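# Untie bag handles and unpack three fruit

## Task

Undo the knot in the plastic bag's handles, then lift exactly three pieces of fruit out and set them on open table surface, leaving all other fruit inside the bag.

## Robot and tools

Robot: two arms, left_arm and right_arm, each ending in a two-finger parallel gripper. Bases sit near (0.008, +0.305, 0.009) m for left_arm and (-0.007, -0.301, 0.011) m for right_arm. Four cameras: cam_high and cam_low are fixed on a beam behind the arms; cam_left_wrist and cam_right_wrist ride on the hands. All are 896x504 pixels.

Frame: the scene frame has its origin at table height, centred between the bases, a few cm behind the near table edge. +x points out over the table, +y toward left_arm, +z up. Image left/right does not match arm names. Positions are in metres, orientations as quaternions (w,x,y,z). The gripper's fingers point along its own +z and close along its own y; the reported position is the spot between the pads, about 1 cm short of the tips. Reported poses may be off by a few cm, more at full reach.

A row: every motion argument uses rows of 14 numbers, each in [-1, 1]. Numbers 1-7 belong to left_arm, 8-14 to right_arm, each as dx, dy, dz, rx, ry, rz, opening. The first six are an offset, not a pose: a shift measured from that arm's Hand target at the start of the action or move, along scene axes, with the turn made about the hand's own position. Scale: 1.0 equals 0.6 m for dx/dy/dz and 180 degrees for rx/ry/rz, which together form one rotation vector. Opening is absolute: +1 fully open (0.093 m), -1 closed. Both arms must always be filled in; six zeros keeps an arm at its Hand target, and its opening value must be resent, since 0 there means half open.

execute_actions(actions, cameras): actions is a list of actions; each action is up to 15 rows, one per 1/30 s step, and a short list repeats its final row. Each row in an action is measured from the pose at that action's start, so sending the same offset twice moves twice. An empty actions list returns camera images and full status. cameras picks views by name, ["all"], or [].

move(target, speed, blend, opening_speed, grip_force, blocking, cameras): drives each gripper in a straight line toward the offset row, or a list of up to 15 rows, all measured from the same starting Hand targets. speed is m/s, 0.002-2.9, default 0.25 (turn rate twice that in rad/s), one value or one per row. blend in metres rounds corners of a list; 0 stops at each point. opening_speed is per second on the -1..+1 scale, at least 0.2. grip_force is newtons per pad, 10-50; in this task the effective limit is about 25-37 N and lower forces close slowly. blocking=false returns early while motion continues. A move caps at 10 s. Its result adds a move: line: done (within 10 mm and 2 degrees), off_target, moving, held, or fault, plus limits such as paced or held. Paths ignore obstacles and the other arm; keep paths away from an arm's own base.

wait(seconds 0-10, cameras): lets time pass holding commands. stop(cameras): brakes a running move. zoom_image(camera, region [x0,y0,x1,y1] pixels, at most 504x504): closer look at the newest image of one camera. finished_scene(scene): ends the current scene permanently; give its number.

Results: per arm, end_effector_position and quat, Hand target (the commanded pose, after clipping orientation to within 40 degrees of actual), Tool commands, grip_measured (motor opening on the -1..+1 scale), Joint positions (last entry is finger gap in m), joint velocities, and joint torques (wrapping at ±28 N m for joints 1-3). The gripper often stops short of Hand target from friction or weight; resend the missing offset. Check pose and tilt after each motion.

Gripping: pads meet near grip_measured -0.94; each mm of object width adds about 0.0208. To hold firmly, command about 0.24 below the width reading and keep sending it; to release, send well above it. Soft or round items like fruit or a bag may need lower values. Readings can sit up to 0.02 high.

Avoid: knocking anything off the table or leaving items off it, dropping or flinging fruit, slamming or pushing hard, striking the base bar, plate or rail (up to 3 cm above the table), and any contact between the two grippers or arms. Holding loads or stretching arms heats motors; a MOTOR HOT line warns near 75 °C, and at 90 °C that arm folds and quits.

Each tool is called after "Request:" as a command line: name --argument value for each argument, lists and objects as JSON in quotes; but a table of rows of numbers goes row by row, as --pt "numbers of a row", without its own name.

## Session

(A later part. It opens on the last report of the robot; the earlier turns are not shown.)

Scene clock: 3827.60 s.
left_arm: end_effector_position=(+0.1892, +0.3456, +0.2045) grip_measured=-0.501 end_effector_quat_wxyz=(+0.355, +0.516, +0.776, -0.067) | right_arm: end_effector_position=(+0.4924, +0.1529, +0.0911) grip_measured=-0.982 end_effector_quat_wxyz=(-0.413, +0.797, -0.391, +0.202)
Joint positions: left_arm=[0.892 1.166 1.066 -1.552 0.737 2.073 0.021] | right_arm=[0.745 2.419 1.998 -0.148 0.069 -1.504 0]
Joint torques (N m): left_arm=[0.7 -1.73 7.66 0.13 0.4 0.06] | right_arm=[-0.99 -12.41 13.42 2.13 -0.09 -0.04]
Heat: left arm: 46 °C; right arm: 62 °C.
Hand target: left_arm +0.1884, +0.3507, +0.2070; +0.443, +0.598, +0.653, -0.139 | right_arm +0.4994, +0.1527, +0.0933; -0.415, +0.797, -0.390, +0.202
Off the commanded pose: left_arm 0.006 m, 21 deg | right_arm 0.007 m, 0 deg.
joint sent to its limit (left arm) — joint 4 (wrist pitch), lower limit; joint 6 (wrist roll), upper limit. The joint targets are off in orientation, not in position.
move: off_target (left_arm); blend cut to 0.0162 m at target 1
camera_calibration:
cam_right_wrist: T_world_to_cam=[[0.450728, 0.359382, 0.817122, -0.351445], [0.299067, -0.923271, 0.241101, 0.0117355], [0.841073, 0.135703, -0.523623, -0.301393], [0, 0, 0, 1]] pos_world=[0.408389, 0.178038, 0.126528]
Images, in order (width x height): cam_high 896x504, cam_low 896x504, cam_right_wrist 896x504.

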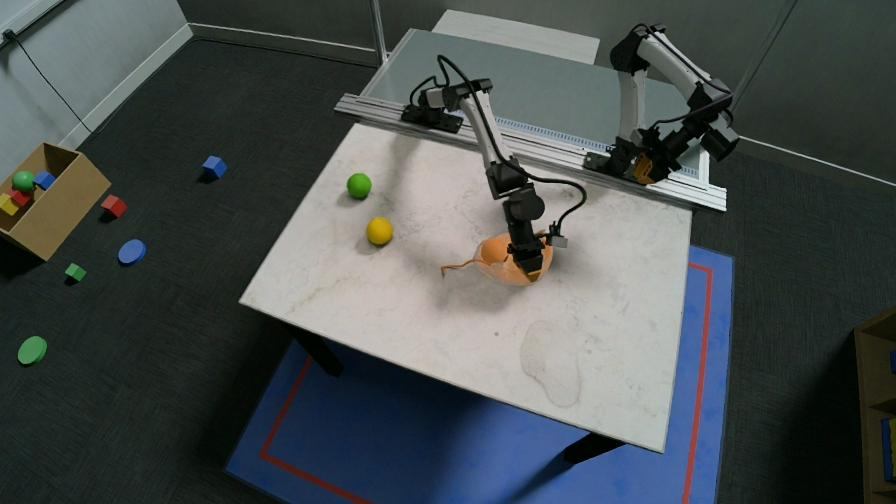

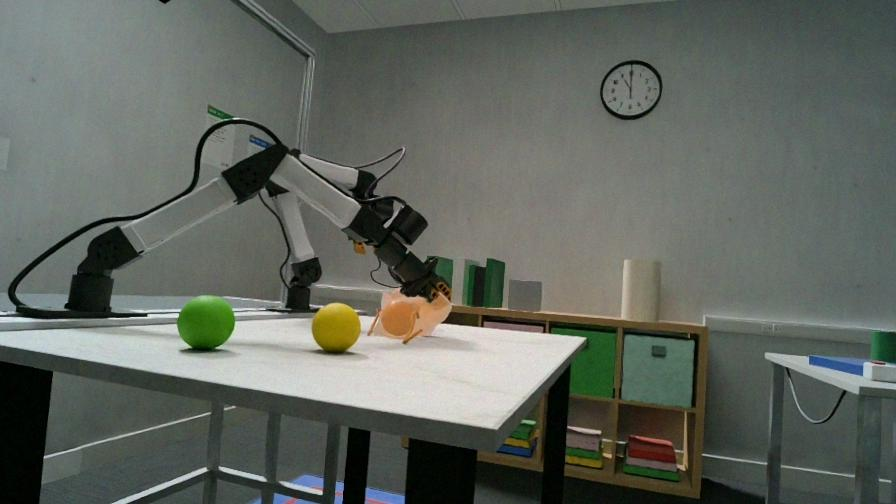

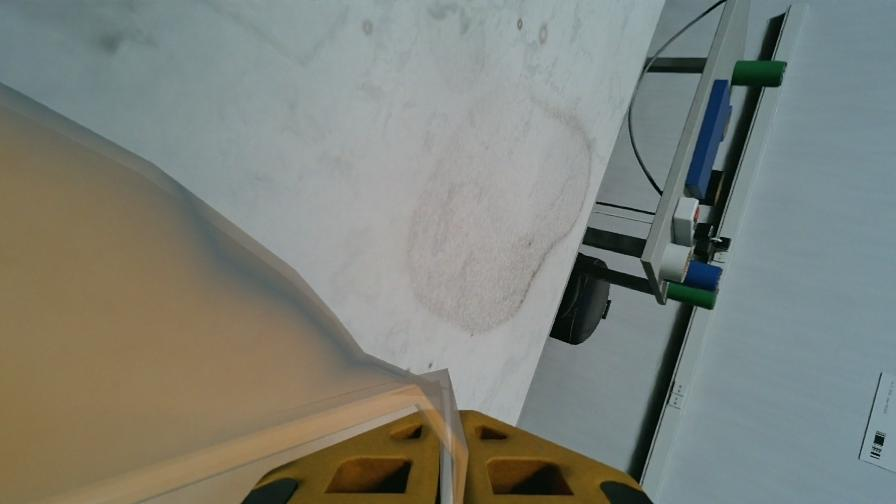

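Request:
move --pt "0 0 0 0 0 0 -0.5 0.04 0.03 -0.02 0 0 0 -1" --speed 0.06 --cameras '["cam_right_wrist","cam_low","cam_high"]'

Request:
zoom_image --camera "cam_low" --region '[300, 240, 490, 370]'

Request:
zoom_image --camera "cam_high" --region '[420, 180, 600, 310]'

Scene clock: 3839.93 s.
left_arm: end_effector_position=(+0.1892, +0.3456, +0.2045) grip_measured=-0.501 end_effector_quat_wxyz=(+0.355, +0.516, +0.776, -0.067) | right_arm: end_effector_position=(+0.5174, +0.1720, +0.0816) grip_measured=-0.982 end_effector_quat_wxyz=(-0.415, +0.796, -0.391, +0.203)
Joint positions: left_arm=[0.892 1.166 1.066 -1.552 0.737 2.073 0.021] | right_arm=[0.74 2.595 2.288 -0.257 0.065 -1.506 0]
Joint torques (N m): left_arm=[0.68 -1.74 7.8 0.13 0.4 0.04] | right_arm=[-0.88 -13.2 13.75 2.09 -0.11 -0.02]
Heat: left arm: 46 °C; right arm: 63 °C.
Hand target: left_arm +0.1884, +0.3507, +0.2070; +0.443, +0.598, +0.653, -0.139 | right_arm +0.5233, +0.1706, +0.0813; -0.415, +0.797, -0.390, +0.202
Off the commanded pose: left_arm 0.006 m, 21 deg | right_arm 0.006 m, 0 deg.
joint sent to its limit (left arm) — joint 4 (wrist pitch), lower limit; joint 6 (wrist roll), upper limit. The joint targets are off in orientation, not in position.
move: off_target (left_arm)
camera_calibration:
cam_right_wrist: T_world_to_cam=[[0.448221, 0.356761, 0.819646, -0.3603], [0.298355, -0.924036, 0.239044, 0.0248748], [0.842664, 0.137402, -0.520614, -0.331232], [0, 0, 0, 1]] pos_world=[0.43319, 0.197038, 0.116929]
Images, in order (width x height): cam_high 896x504, cam_low 896x504, cam_right_wrist 896x504.

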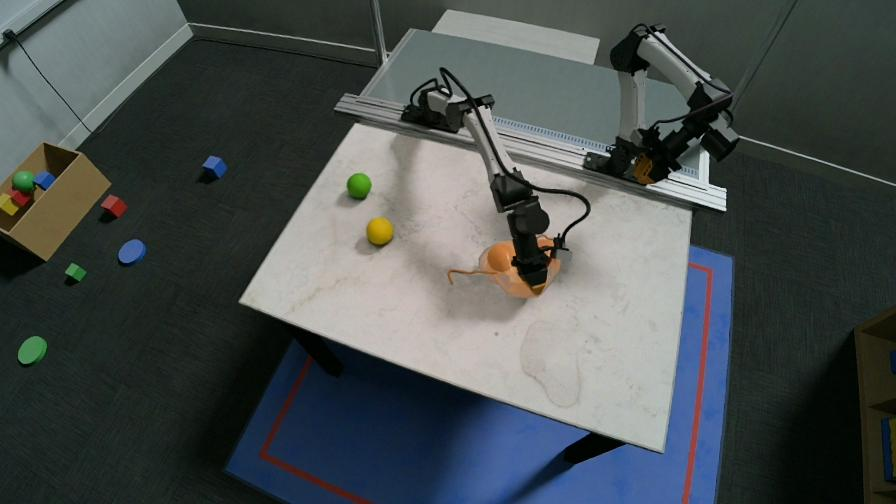

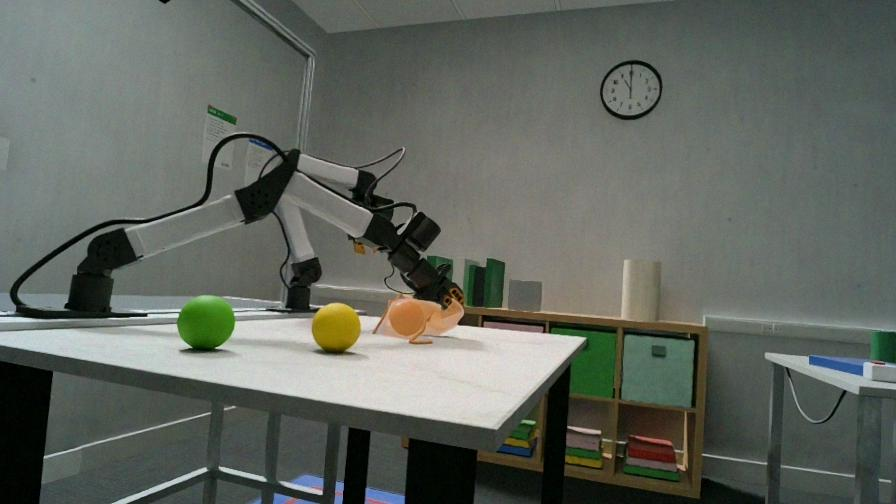

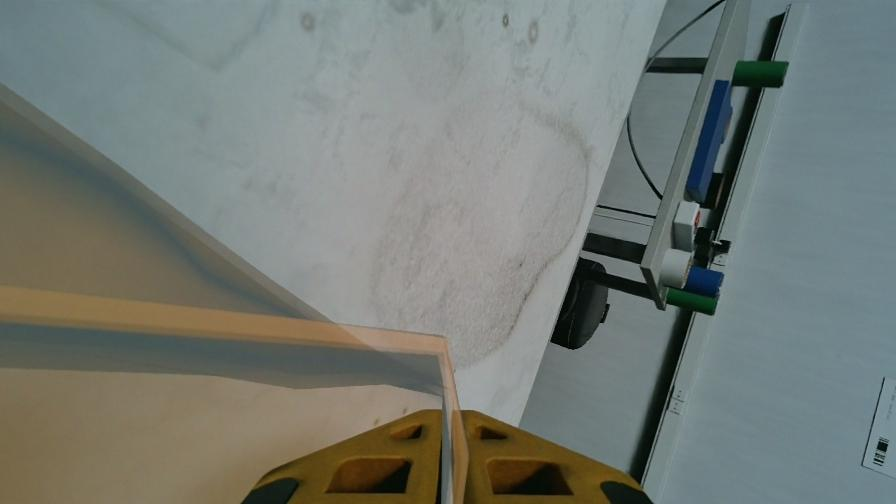

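Scaled by 2.653 from the camera's 896x504 image, which has a finer 1280x720 frame.

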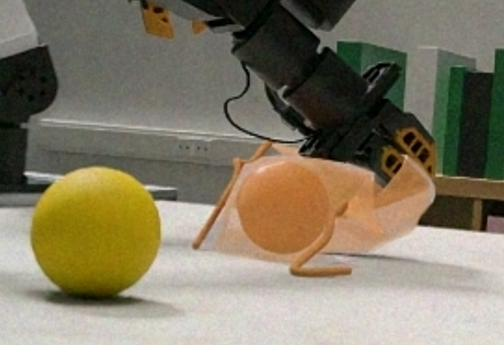

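Scaled by 2.800 from the camera's 896x504 image, which has a finer 1280x720 frame.

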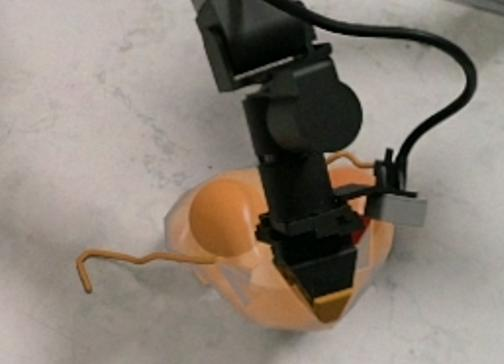

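Request:
move --pt "0 0 0 0 0 0 -0.5 0.0 0.0 -0.02 0 0 0 -1" --pt "0 0 0 0 0 0 -0.5 0.0 0.0 -0.02 0 0 0 -0.5" --pt "0 0 0 0 0 0 -0.5 -0.06 -0.045 0.1 0 0 0 -0.5" --pt "0 0 0 0 0 0 -0.5 -0.2 -0.2 0.15 0 0 0 -0.5" --speed '[0.05,0.05,0.08,0.15]' --opening_speed 0.5 --cameras '["cam_right_wrist","cam_low","cam_high"]'

Request:
zoom_image --camera "cam_low" --region '[300, 240, 490, 370]'

Request:
zoom_image --camera "cam_high" --region '[420, 180, 600, 310]'

Scene clock: 3855.00 s.
left_arm: end_effector_position=(+0.1892, +0.3456, +0.2045) grip_measured=-0.501 end_effector_quat_wxyz=(+0.355, +0.516, +0.776, -0.067) | right_arm: end_effector_position=(+0.4038, +0.0547, +0.1566) grip_measured=-0.502 end_effector_quat_wxyz=(-0.399, +0.804, -0.395, +0.197)
Joint positions: left_arm=[0.892 1.166 1.066 -1.552 0.737 2.073 0.021] | right_arm=[0.716 1.842 1.364 -0.124 0.046 -1.519 0.021]
Joint torques (N m): left_arm=[0.68 -1.66 7.64 0.15 0.41 0.04] | right_arm=[-0.98 -13.26 7.75 2.45 -0.15 -0.03]
Heat: left arm: 46 °C; right arm: 62 °C.
Hand target: left_arm +0.1884, +0.3507, +0.2070; +0.443, +0.598, +0.653, -0.139 | right_arm +0.4033, +0.0506, +0.1712; -0.415, +0.797, -0.390, +0.202
Off the commanded pose: left_arm 0.006 m, 21 deg | right_arm 0.015 m, 2 deg.
joint sent to its limit (left arm) — joint 4 (wrist pitch), lower limit; joint 6 (wrist roll), upper limit. The joint targets are off in orientation, not in position.
move: off_target (left_arm, right_arm)
camera_calibration:
cam_right_wrist: T_world_to_cam=[[0.471623, 0.376654, 0.79731, -0.336063], [0.303356, -0.918298, 0.254369, -0.0723029], [0.827978, 0.121903, -0.547351, -0.169398], [0, 0, 0, 1]] pos_world=[0.320686, 0.0808338, 0.193618]
Images, in order (width x height): cam_high 896x504, cam_low 896x504, cam_right_wrist 896x504.

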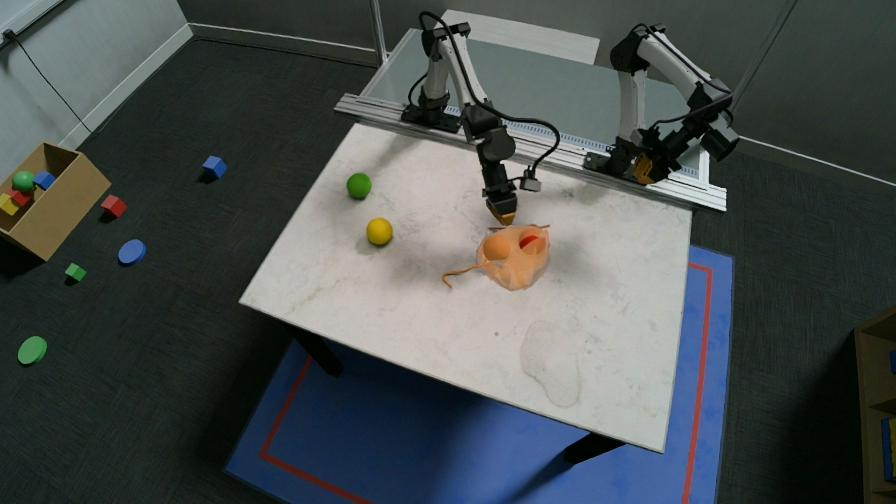

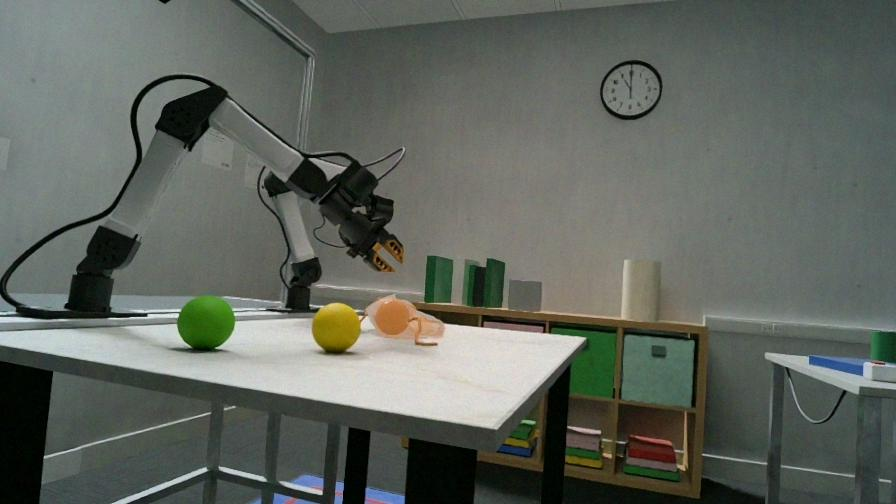

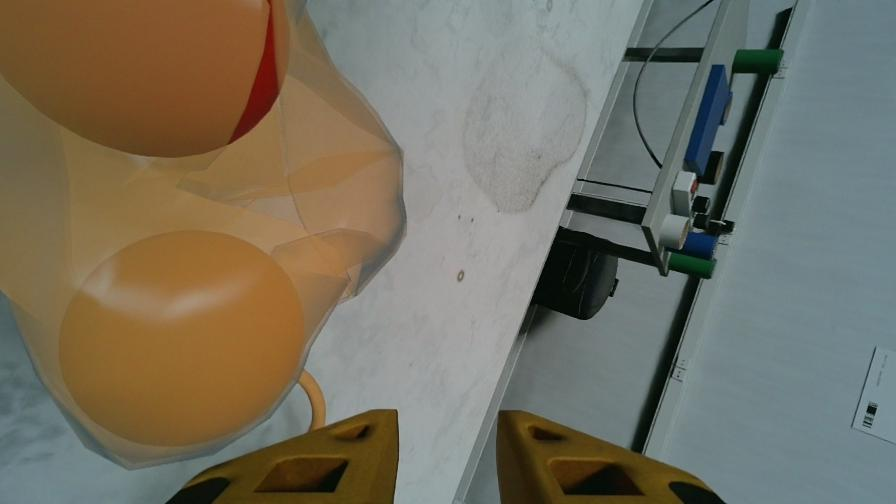

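Scaled by 2.653 from the camera's 896x504 image, which has a finer 1280x720 frame.

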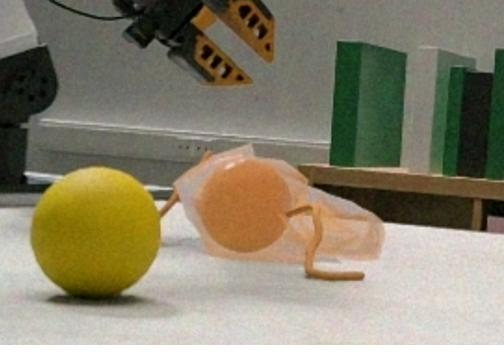

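Scaled by 2.800 from the camera's 896x504 image, which has a finer 1280x720 frame.

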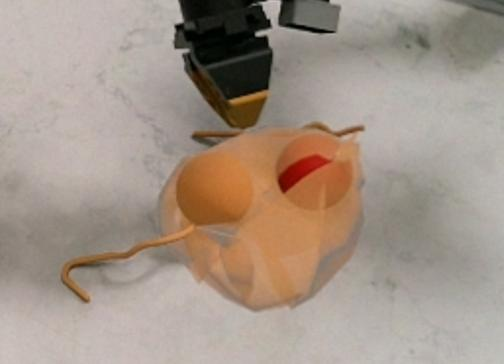

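Request:
move --pt "0 0 0 0 0 0 -0.5 -0.072 -0.05 0.073 0.2144 0.2864 -0.4494 -0.3" --speed 0.2 --cameras '["cam_right_wrist"]'

Request:
zoom_image --camera "cam_right_wrist" --region '[150, 0, 654, 400]'

Scene clock: 3873.80 s.
left_arm: end_effector_position=(+0.1892, +0.3456, +0.2045) grip_measured=-0.501 end_effector_quat_wxyz=(+0.355, +0.516, +0.776, -0.067) | right_arm: end_effector_position=(+0.3571, +0.0215, +0.2115) grip_measured=-0.302 end_effector_quat_wxyz=(+0.217, -0.220, +0.950, +0.042)
Joint positions: left_arm=[0.892 1.166 1.066 -1.552 0.737 2.073 0.021] | right_arm=[0.758 1.995 2.095 -1.201 0.136 0.286 0.031]
Joint torques (N m): left_arm=[0.69 -1.72 7.66 0.13 0.4 0.07] | right_arm=[-0.84 -9.16 12.23 1.25 0.05 0.1]
Heat: left arm: 46 °C; right arm: 62 °C.
Hand target: left_arm +0.1884, +0.3507, +0.2070; +0.443, +0.598, +0.653, -0.139 | right_arm +0.3601, +0.0206, +0.2151; +0.214, -0.212, +0.952, +0.046
Off the commanded pose: left_arm 0.006 m, 21 deg | right_arm 0.005 m, 1 deg.
joint sent to its limit (left arm) — joint 4 (wrist pitch), lower limit; joint 6 (wrist roll), upper limit. The joint targets are off in orientation, not in position.
move: off_target (left_arm)
camera_calibration:
cam_right_wrist: T_world_to_cam=[[0.443438, -0.896094, 0.0194309, -0.143344], [-0.895755, -0.443821, -0.0254137, 0.374554], [0.0313969, -0.00613589, -0.999488, 0.286196], [0, 0, 0, 1]] pos_world=[0.390087, 0.0395409, 0.298354]
Images, in order (width x height): cam_right_wrist 896x504.

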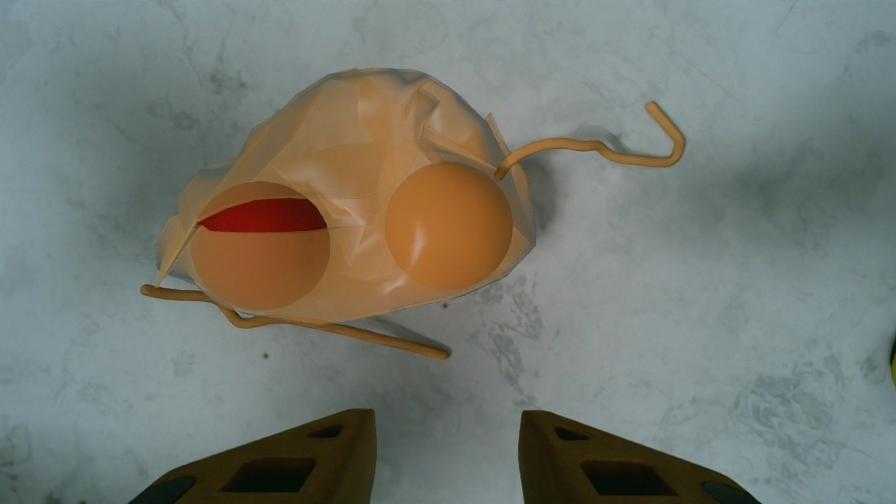

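Scaled by 1.000.

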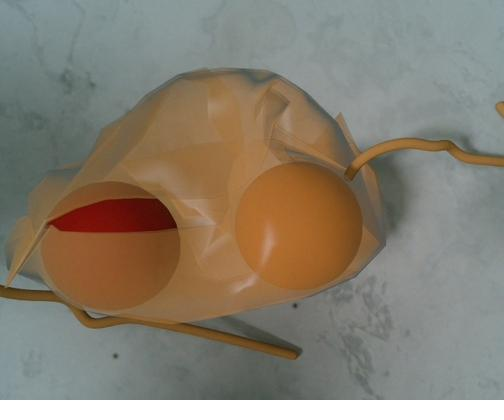

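Request:
move --pt "0 0 0 0 0 0 -0.5 -0.0935 0.2 -0.1 -0.147 0.0531 0.496 -0.3" --pt "0 0 0 0 0 0 -0.5 -0.0935 0.249 -0.185 -0.147 0.0531 0.496 -0.3" --speed 0.15 --blend 0.03 --cameras '["cam_right_wrist","cam_high"]'

Scene clock: 3922.77 s.
left_arm: end_effector_position=(+0.1892, +0.3456, +0.2045) grip_measured=-0.501 end_effector_quat_wxyz=(+0.355, +0.516, +0.776, -0.067) | right_arm: end_effector_position=(+0.3002, +0.1629, +0.0986) grip_measured=-0.302 end_effector_quat_wxyz=(-0.124, +0.841, -0.527, -0.002)
Joint positions: left_arm=[0.892 1.166 1.066 -1.552 0.737 2.073 0.021] | right_arm=[0.974 2.639 2.835 -1.468 -0.013 -1.037 0.031]
Joint torques (N m): left_arm=[0.68 -1.7 7.66 0.13 0.41 0.05] | right_arm=[0.18 -12.96 11.21 1.25 0.08 0.02]
Heat: left arm: 46 °C; right arm: 67 °C.
Hand target: left_arm +0.1884, +0.3507, +0.2070; +0.443, +0.598, +0.653, -0.139 | right_arm +0.3041, +0.1699, +0.1041; +0.000, +0.848, -0.530, +0.000
Off the commanded pose: left_arm 0.006 m, 21 deg | right_arm 0.010 m, 14 deg.
elbow stopped short (right arm): the move would have taken joint 3 (elbow) straighter than the controller allows.
joint sent to its limit (left arm) — joint 4 (wrist pitch), lower limit; joint 6 (wrist roll), upper limit. The joint targets are off in orientation, not in position.
move: off_target (left_arm, right_arm); blend cut to 0.0294 m at target 1
camera_calibration:
cam_right_wrist: T_world_to_cam=[[0.882867, 0.421475, 0.207135, -0.354322], [0.360941, -0.891158, 0.274881, 0.0494289], [0.300445, -0.16792, -0.938901, 0.115642], [0, 0, 0, 1]] pos_world=[0.260234, 0.212805, 0.168382]
Images, in order (width x height): cam_high 896x504, cam_right_wrist 896x504.

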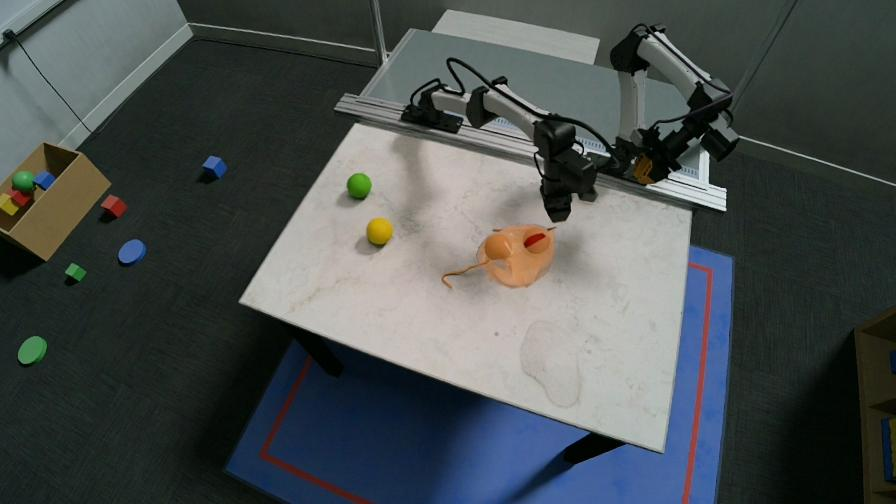

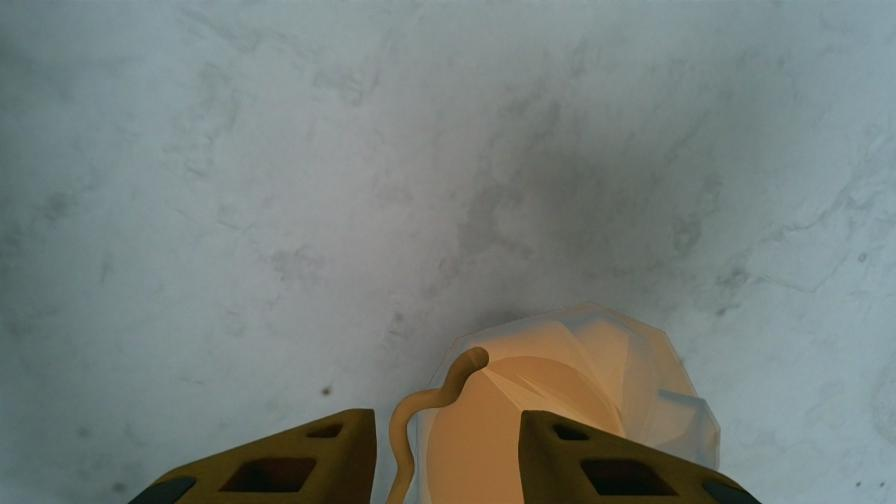

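Request:
move --pt "0 0 0 0 0 0 -0.5 0.003 -0.02 -0.115 0 0 0 -0.1" --speed 0.08 --cameras '["cam_right_wrist"]'

Scene clock: 3947.90 s.
left_arm: end_effector_position=(+0.1892, +0.3456, +0.2045) grip_measured=-0.501 end_effector_quat_wxyz=(+0.355, +0.516, +0.776, -0.067) | right_arm: end_effector_position=(+0.2982, +0.1569, +0.0354) grip_measured=-0.102 end_effector_quat_wxyz=(-0.066, +0.846, -0.529, -0.003)
Joint positions: left_arm=[0.892 1.166 1.066 -1.552 0.737 2.073 0.021] | right_arm=[0.971 2.759 2.835 -1.465 -0.013 -1.043 0.04]
Joint torques (N m): left_arm=[0.69 -1.68 7.73 0.15 0.39 0.05] | right_arm=[-0.7 -12.51 11.29 0.86 0.09 -0.09]
Heat: left arm: 46 °C; right arm: 66 °C.
Hand target: left_arm +0.1884, +0.3507, +0.2070; +0.443, +0.598, +0.653, -0.139 | right_arm +0.3059, +0.1579, +0.0351; +0.000, +0.848, -0.530, +0.000
Off the commanded pose: left_arm 0.006 m, 21 deg | right_arm 0.008 m, 8 deg.
elbow stopped short (right arm): the move would have taken joint 3 (elbow) straighter than the controller allows.
joint sent to its limit (left arm) — joint 4 (wrist pitch), lower limit; joint 6 (wrist roll), upper limit. The joint targets are off in orientation, not in position.
move: off_target (left_arm, right_arm)
camera_calibration:
cam_right_wrist: T_world_to_cam=[[0.891822, 0.43932, 0.10794, -0.338853], [0.382957, -0.860165, 0.336839, 0.048615], [0.240826, -0.259064, -0.935355, 0.0879219], [0, 0, 0, 1]] pos_world=[0.262406, 0.213459, 0.102439]
Images, in order (width x height): cam_right_wrist 896x504.

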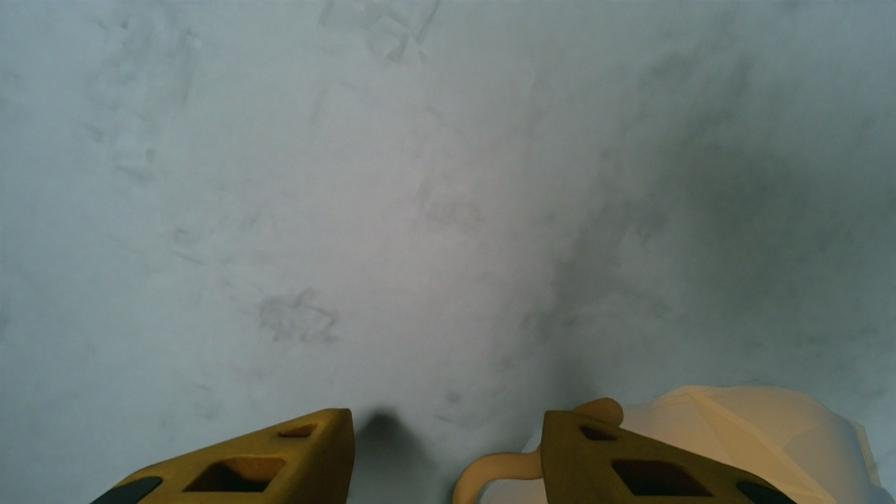

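Request:
move --pt "0 0 0 0 0 0 -0.5 0.0 -0.0 -0.0 0 0 0 -1" --speed 0.08 --opening_speed 0.6 --cameras '["cam_right_wrist"]'

Scene clock: 3955.97 s.
left_arm: end_effector_position=(+0.1892, +0.3456, +0.2045) grip_measured=-0.501 end_effector_quat_wxyz=(+0.355, +0.516, +0.776, -0.067) | right_arm: end_effector_position=(+0.2982, +0.1569, +0.0354) grip_measured=-0.987 end_effector_quat_wxyz=(-0.066, +0.846, -0.529, -0.003)
Joint positions: left_arm=[0.892 1.166 1.066 -1.552 0.737 2.073 0.021] | right_arm=[0.971 2.759 2.835 -1.465 -0.013 -1.043 0]
Joint torques (N m): left_arm=[0.72 -1.68 7.68 0.13 0.4 0.06] | right_arm=[-0.8 -12.59 11.3 0.89 0.06 -0.11]
Heat: left arm: 46 °C; right arm: 65 °C.
Hand target: left_arm +0.1884, +0.3507, +0.2070; +0.443, +0.598, +0.653, -0.139 | right_arm +0.3059, +0.1579, +0.0351; +0.000, +0.848, -0.530, +0.000
Off the commanded pose: left_arm 0.006 m, 21 deg | right_arm 0.008 m, 8 deg.
elbow stopped short (right arm): the move would have taken joint 3 (elbow) straighter than the controller allows.
joint sent to its limit (left arm) — joint 4 (wrist pitch), lower limit; joint 6 (wrist roll), upper limit. The joint targets are off in orientation, not in position.
move: off_target (left_arm, right_arm)
camera_calibration:
cam_right_wrist: T_world_to_cam=[[0.891645, 0.439655, 0.108039, -0.338889], [0.383246, -0.860026, 0.336865, 0.0485066], [0.241021, -0.258958, -0.935334, 0.0878462], [0, 0, 0, 1]] pos_world=[0.262406, 0.21346, 0.102439]
Images, in order (width x height): cam_right_wrist 896x504.

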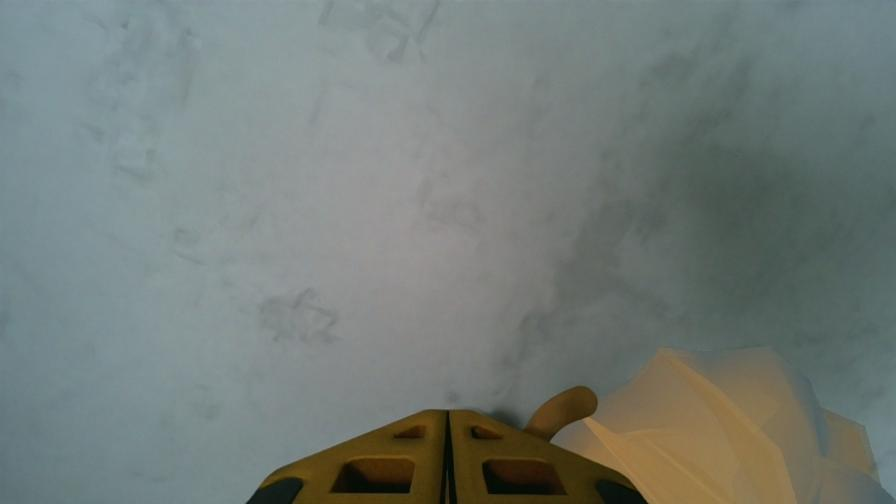

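Request:
move --pt "0 0 0 0 0 0 -0.5 0.0 -0.0 -0.0 0 0 0 0.0" --pt "0 0 0 0 0 0 -0.5 0.01 -0.03 -0.025 0 0 0 0.0" --speed 0.05 --opening_speed 0.8 --cameras '["cam_right_wrist","cam_low"]'

Scene clock: 3966.00 s.
left_arm: end_effector_position=(+0.1892, +0.3456, +0.2045) grip_measured=-0.501 end_effector_quat_wxyz=(+0.355, +0.516, +0.776, -0.067) | right_arm: end_effector_position=(+0.3079, +0.1453, +0.0229) grip_measured=-0.002 end_effector_quat_wxyz=(-0.050, +0.847, -0.529, -0.002)
Joint positions: left_arm=[0.892 1.166 1.066 -1.552 0.737 2.073 0.021] | right_arm=[0.944 2.782 2.835 -1.473 -0.013 -1.072 0.045]
Joint torques (N m): left_arm=[0.7 -1.73 7.68 0.13 0.41 0.06] | right_arm=[-0.84 -12.42 11.22 0.46 0.04 -0.07]
Heat: left arm: 46 °C; right arm: 65 °C.
Hand target: left_arm +0.1884, +0.3507, +0.2070; +0.443, +0.598, +0.653, -0.139 | right_arm +0.3118, +0.1400, +0.0201; +0.000, +0.848, -0.530, +0.000
Off the commanded pose: left_arm 0.006 m, 21 deg | right_arm 0.007 m, 6 deg.
elbow stopped short (right arm): the move would have taken joint 3 (elbow) straighter than the controller allows.
joint sent to its limit (left arm) — joint 4 (wrist pitch), lower limit; joint 6 (wrist roll), upper limit. The joint targets are off in orientation, not in position.
move: off_target (left_arm, right_arm)
camera_calibration:
cam_right_wrist: T_world_to_cam=[[0.892392, 0.4435, 0.0833351, -0.341339], [0.389131, -0.849801, 0.355549, 0.0352686], [0.228504, -0.284861, -0.930935, 0.0782589], [0, 0, 0, 1]] pos_world=[0.273001, 0.203648, 0.0887597]
Images, in order (width x height): cam_low 896x504, cam_right_wrist 896x504.

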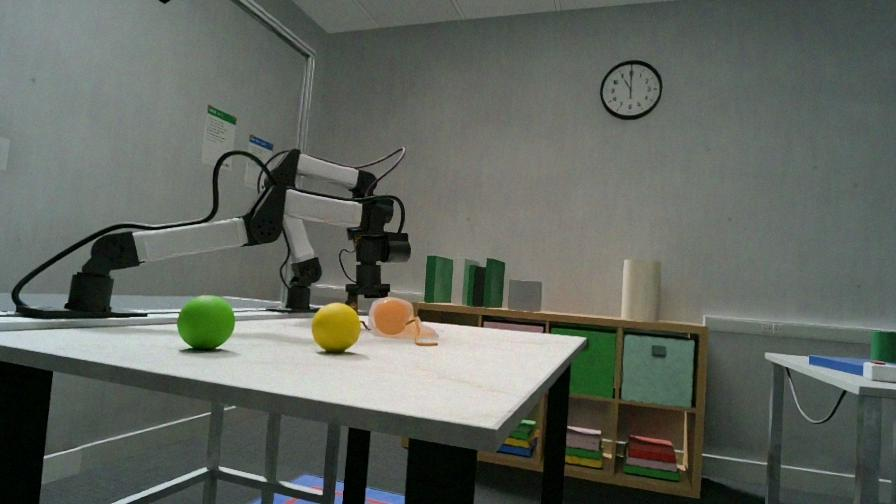

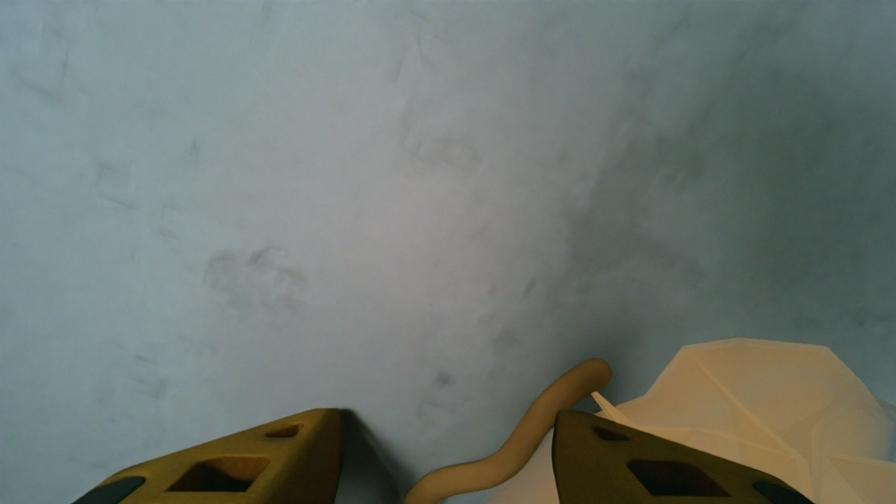

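Request:
move --pt "0 0 0 0 0 0 -0.5 0.0 -0.0 -0.0 0 0 0 -1" --speed 0.08 --opening_speed 0.6 --cameras '["cam_right_wrist"]'

Scene clock: 3972.83 s.
left_arm: end_effector_position=(+0.1892, +0.3456, +0.2045) grip_measured=-0.501 end_effector_quat_wxyz=(+0.355, +0.516, +0.776, -0.067) | right_arm: end_effector_position=(+0.3086, +0.1461, +0.0246) grip_measured=-0.987 end_effector_quat_wxyz=(-0.053, +0.847, -0.529, -0.001)
Joint positions: left_arm=[0.892 1.166 1.066 -1.552 0.737 2.073 0.021] | right_arm=[0.944 2.782 2.841 -1.473 -0.013 -1.072 0]
Joint torques (N m): left_arm=[0.7 -1.72 7.64 0.13 0.39 0.06] | right_arm=[-0.88 -12.38 10.67 0.49 0.04 -0.07]
Heat: left arm: 46 °C; right arm: 65 °C.
Hand target: left_arm +0.1884, +0.3507, +0.2070; +0.443, +0.598, +0.653, -0.139 | right_arm +0.3118, +0.1400, +0.0200; +0.000, +0.848, -0.530, +0.000
Off the commanded pose: left_arm 0.006 m, 21 deg | right_arm 0.008 m, 6 deg.
elbow stopped short (right arm): the move would have taken joint 3 (elbow) straighter than the controller allows.
joint sent to its limit (left arm) — joint 4 (wrist pitch), lower limit; joint 6 (wrist roll), upper limit. The joint targets are off in orientation, not in position.
move: off_target (left_arm, right_arm)
camera_calibration:
cam_right_wrist: T_world_to_cam=[[0.891744, 0.44372, 0.0889052, -0.342443], [0.388356, -0.85121, 0.353018, 0.0356287], [0.232318, -0.280275, -0.931383, 0.0780452], [0, 0, 0, 1]] pos_world=[0.273404, 0.204151, 0.0905574]
Images, in order (width x height): cam_right_wrist 896x504.

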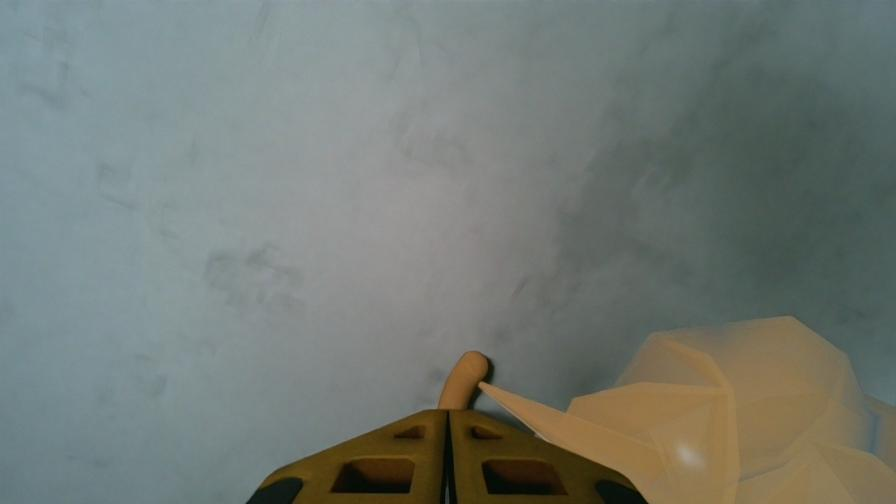

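Request:
move --pt "0 0 0 0 0 0 -0.5 0.0 -0.0 0.01 0 0 0 -0.2" --pt "0 0 0 0 0 0 -0.5 0.0 0.006 -0.03 0 0 0 -0.2" --speed 0.05 --opening_speed 0.8 --cameras '["cam_right_wrist"]'

Scene clock: 3985.57 s.
left_arm: end_effector_position=(+0.1892, +0.3456, +0.2045) grip_measured=-0.501 end_effector_quat_wxyz=(+0.355, +0.516, +0.776, -0.067) | right_arm: end_effector_position=(+0.3076, +0.1446, +0.0196) grip_measured=-0.202 end_effector_quat_wxyz=(-0.046, +0.847, -0.529, -0.002)
Joint positions: left_arm=[0.892 1.166 1.066 -1.552 0.737 2.073 0.021] | right_arm=[0.944 2.796 2.85 -1.482 -0.013 -1.072 0.036]
Joint torques (N m): left_arm=[0.73 -1.68 7.73 0.15 0.41 0.05] | right_arm=[-0.5 -10.39 9.72 0.9 0.04 -0.01]
Heat: left arm: 46 °C; right arm: 65 °C.
Hand target: left_arm +0.1884, +0.3507, +0.2070; +0.443, +0.598, +0.653, -0.139 | right_arm +0.3118, +0.1436, +0.0020; +0.000, +0.848, -0.530, +0.000
Off the commanded pose: left_arm 0.006 m, 21 deg | right_arm 0.018 m, 5 deg.
elbow stopped short (right arm): the move would have taken joint 3 (elbow) straighter than the controller allows.
joint sent to its limit (left arm) — joint 4 (wrist pitch), lower limit; joint 6 (wrist roll), upper limit. The joint targets are off in orientation, not in position.
move: off_target (left_arm, right_arm)
camera_calibration:
cam_right_wrist: T_world_to_cam=[[0.892408, 0.444578, 0.0771935, -0.340426], [0.39107, -0.84737, 0.359205, 0.0350339], [0.225106, -0.290369, -0.930061, 0.0768437], [0, 0, 0, 1]] pos_world=[0.2728, 0.203346, 0.0851637]
Images, in order (width x height): cam_right_wrist 896x504.

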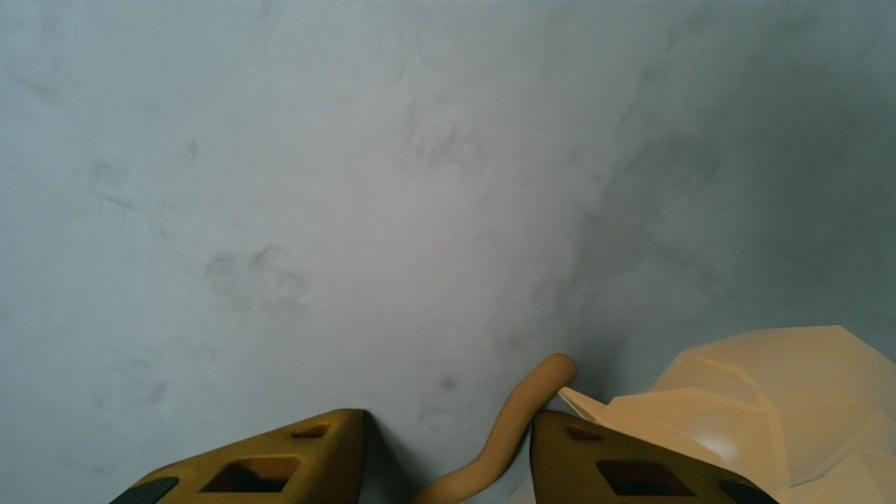

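Request:
move --pt "0 0 0 0 0 0 -0.5 0.0 0.004 -0.02 0 0 0 -0.3" --speed 0.04

Request:
move --pt "0 0 0 0 0 0 -0.5 0.0 0.0 0.0 0 0 0 -1" --speed 0.04 --opening_speed 0.6 --cameras '["cam_right_wrist"]'

Scene clock: 3996.87 s.
left_arm: end_effector_position=(+0.1892, +0.3456, +0.2045) grip_measured=-0.501 end_effector_quat_wxyz=(+0.355, +0.516, +0.776, -0.067) | right_arm: end_effector_position=(+0.3066, +0.1438, +0.0186) grip_measured=-0.298 end_effector_quat_wxyz=(-0.043, +0.848, -0.529, -0.003)
Joint positions: left_arm=[0.892 1.166 1.066 -1.552 0.737 2.073 0.021] | right_arm=[0.944 2.804 2.862 -1.492 -0.014 -1.072 0.031]
Joint torques (N m): left_arm=[0.73 -1.74 7.68 0.14 0.41 0.04] | right_arm=[-0.18 -8.96 8.29 1.15 0.05 -0.02]
Heat: left arm: 46 °C; right arm: 63 °C.
Hand target: left_arm +0.1884, +0.3507, +0.2070; +0.443, +0.598, +0.653, -0.139 | right_arm +0.3118, +0.1460, -0.0099; +0.000, +0.848, -0.530, +0.000
Off the commanded pose: left_arm 0.006 m, 21 deg | right_arm 0.029 m, 5 deg.
elbow stopped short (right arm): the move would have taken joint 3 (elbow) straighter than the controller allows.
joint sent to its limit (left arm) — joint 4 (wrist pitch), lower limit; joint 6 (wrist roll), upper limit. The joint targets are off in orientation, not in position.
move: off_target (left_arm, right_arm)

Scene clock: 3998.23 s.
left_arm: end_effector_position=(+0.1892, +0.3456, +0.2045) grip_measured=-0.501 end_effector_quat_wxyz=(+0.355, +0.516, +0.776, -0.067) | right_arm: end_effector_position=(+0.2974, +0.1394, +0.0175) grip_measured=-0.917 end_effector_quat_wxyz=(-0.025, +0.849, -0.528, -0.014)
Joint positions: left_arm=[0.892 1.166 1.066 -1.552 0.737 2.073 0.021] | right_arm=[0.947 2.805 2.862 -1.529 -0.034 -1.072 0.001]
Joint torques (N m): left_arm=[0.69 -1.69 7.72 0.13 0.4 0.06] | right_arm=[-0.66 -9.02 8.35 1.47 0.25 0.01]
Heat: left arm: 46 °C; right arm: 63 °C.
Hand target: left_arm +0.1884, +0.3507, +0.2070; +0.443, +0.598, +0.653, -0.139 | right_arm +0.3117, +0.1460, -0.0101; +0.000, +0.848, -0.530, +0.000
Off the commanded pose: left_arm 0.006 m, 21 deg | right_arm 0.032 m, 3 deg.
elbow stopped short (right arm): the move would have taken joint 3 (elbow) straighter than the controller allows.
joint sent to its limit (left arm) — joint 4 (wrist pitch), lower limit; joint 6 (wrist roll), upper limit. The joint targets are off in orientation, not in position.
move: off_target (left_arm, right_arm)
camera_calibration:
cam_right_wrist: T_world_to_cam=[[0.89271, 0.449747, 0.0282161, -0.328823], [0.410373, -0.837233, 0.361435, 0.0281797], [0.186177, -0.311077, -0.93197, 0.0901995], [0, 0, 0, 1]] pos_world=[0.265186, 0.199539, 0.0831562]
Images, in order (width x height): cam_right_wrist 896x504.

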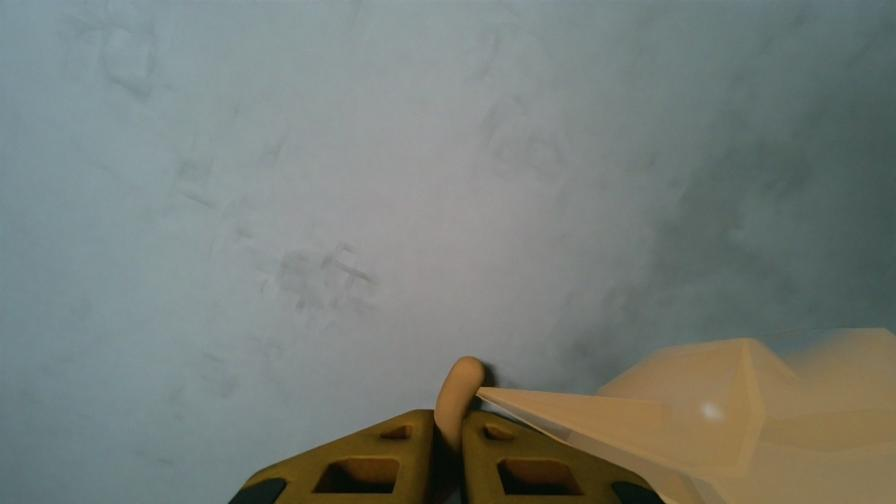

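Request:
move --pt "0 0 0 0 0 0 -0.5 -0.03 0.0 0.05 0 0 0 -1" --pt "0 0 0 0 0 0 -0.5 -0.12 0.0 0.06 0 0 0 -1" --speed 0.06 --blend 0.01 --cameras '["cam_right_wrist","cam_high","cam_low"]'

Request:
zoom_image --camera "cam_high" --region '[420, 180, 600, 310]'

Scene clock: 4011.50 s.
left_arm: end_effector_position=(+0.1892, +0.3456, +0.2045) grip_measured=-0.501 end_effector_quat_wxyz=(+0.355, +0.516, +0.776, -0.067) | right_arm: end_effector_position=(+0.2537, +0.1437, +0.0177) grip_measured=-0.917 end_effector_quat_wxyz=(-0.001, +0.846, -0.532, +0.018)
Joint positions: left_arm=[0.892 1.166 1.066 -1.552 0.737 2.073 0.021] | right_arm=[1.045 2.648 2.552 -1.423 0.037 -0.966 0.001]
Joint torques (N m): left_arm=[0.72 -1.72 7.73 0.14 0.4 0.04] | right_arm=[0.91 -16.75 5.49 0.44 -0.36 0.09]
Heat: left arm: 46 °C; right arm: 61 °C.
Hand target: left_arm +0.1884, +0.3507, +0.2070; +0.443, +0.598, +0.653, -0.139 | right_arm +0.2398, +0.1460, +0.0260; +0.000, +0.848, -0.530, +0.000
Off the commanded pose: left_arm 0.006 m, 21 deg | right_arm 0.016 m, 2 deg.
elbow stopped short (right arm): the move would have taken joint 3 (elbow) straighter than the controller allows.
joint sent to its limit (left arm) — joint 4 (wrist pitch), lower limit; joint 6 (wrist roll), upper limit. The joint targets are off in orientation, not in position.
move: off_target (left_arm, right_arm)
camera_calibration:
cam_right_wrist: T_world_to_cam=[[0.896979, 0.441606, 0.0202999, -0.291601], [0.389916, -0.811955, 0.43439, 0.0498671], [0.208312, -0.381723, -0.900496, 0.103842], [0, 0, 0, 1]] pos_world=[0.220484, 0.208901, 0.0777667]
Images, in order (width x height): cam_high 896x504, cam_low 896x504, cam_right_wrist 896x504.

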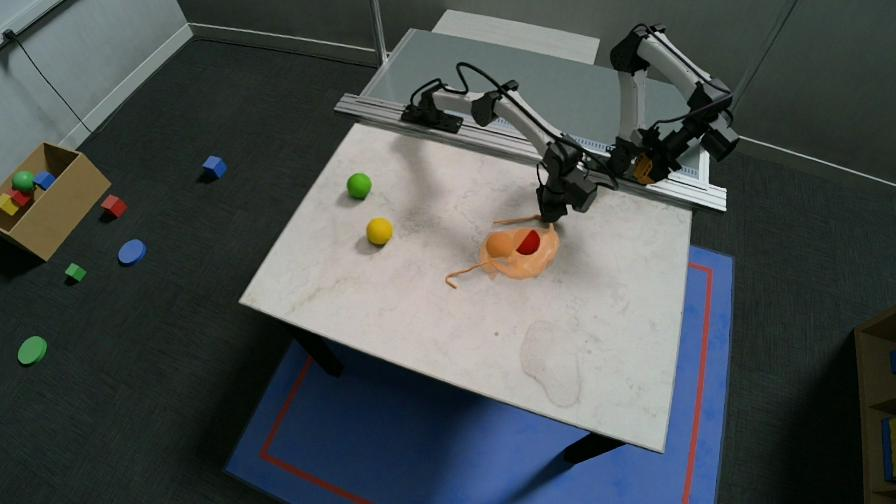

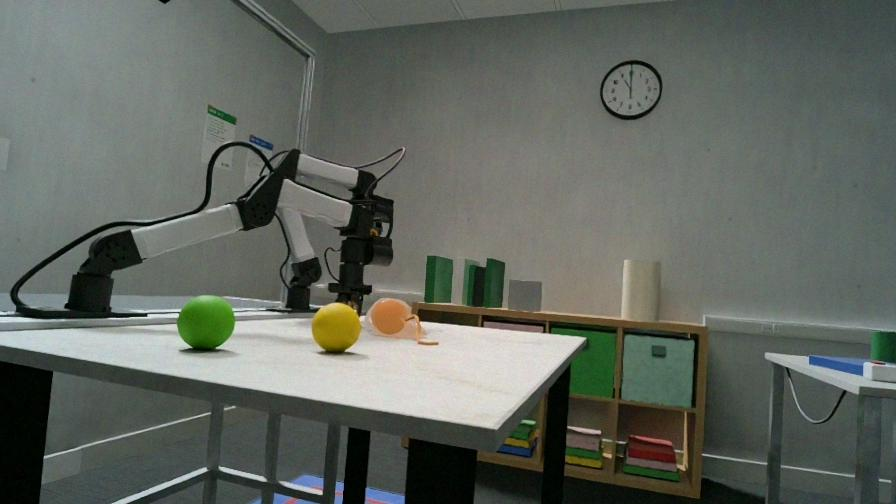

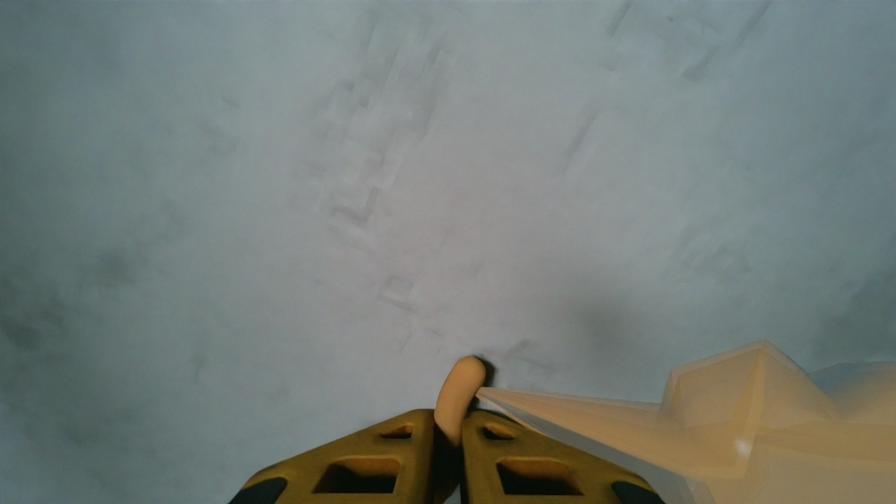

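Scaled by 2.800 from the camera's 896x504 image, which has a finer 1280x720 frame.

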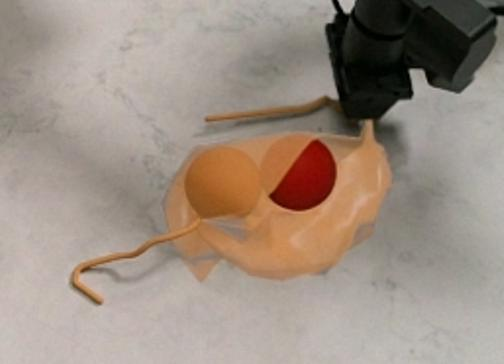

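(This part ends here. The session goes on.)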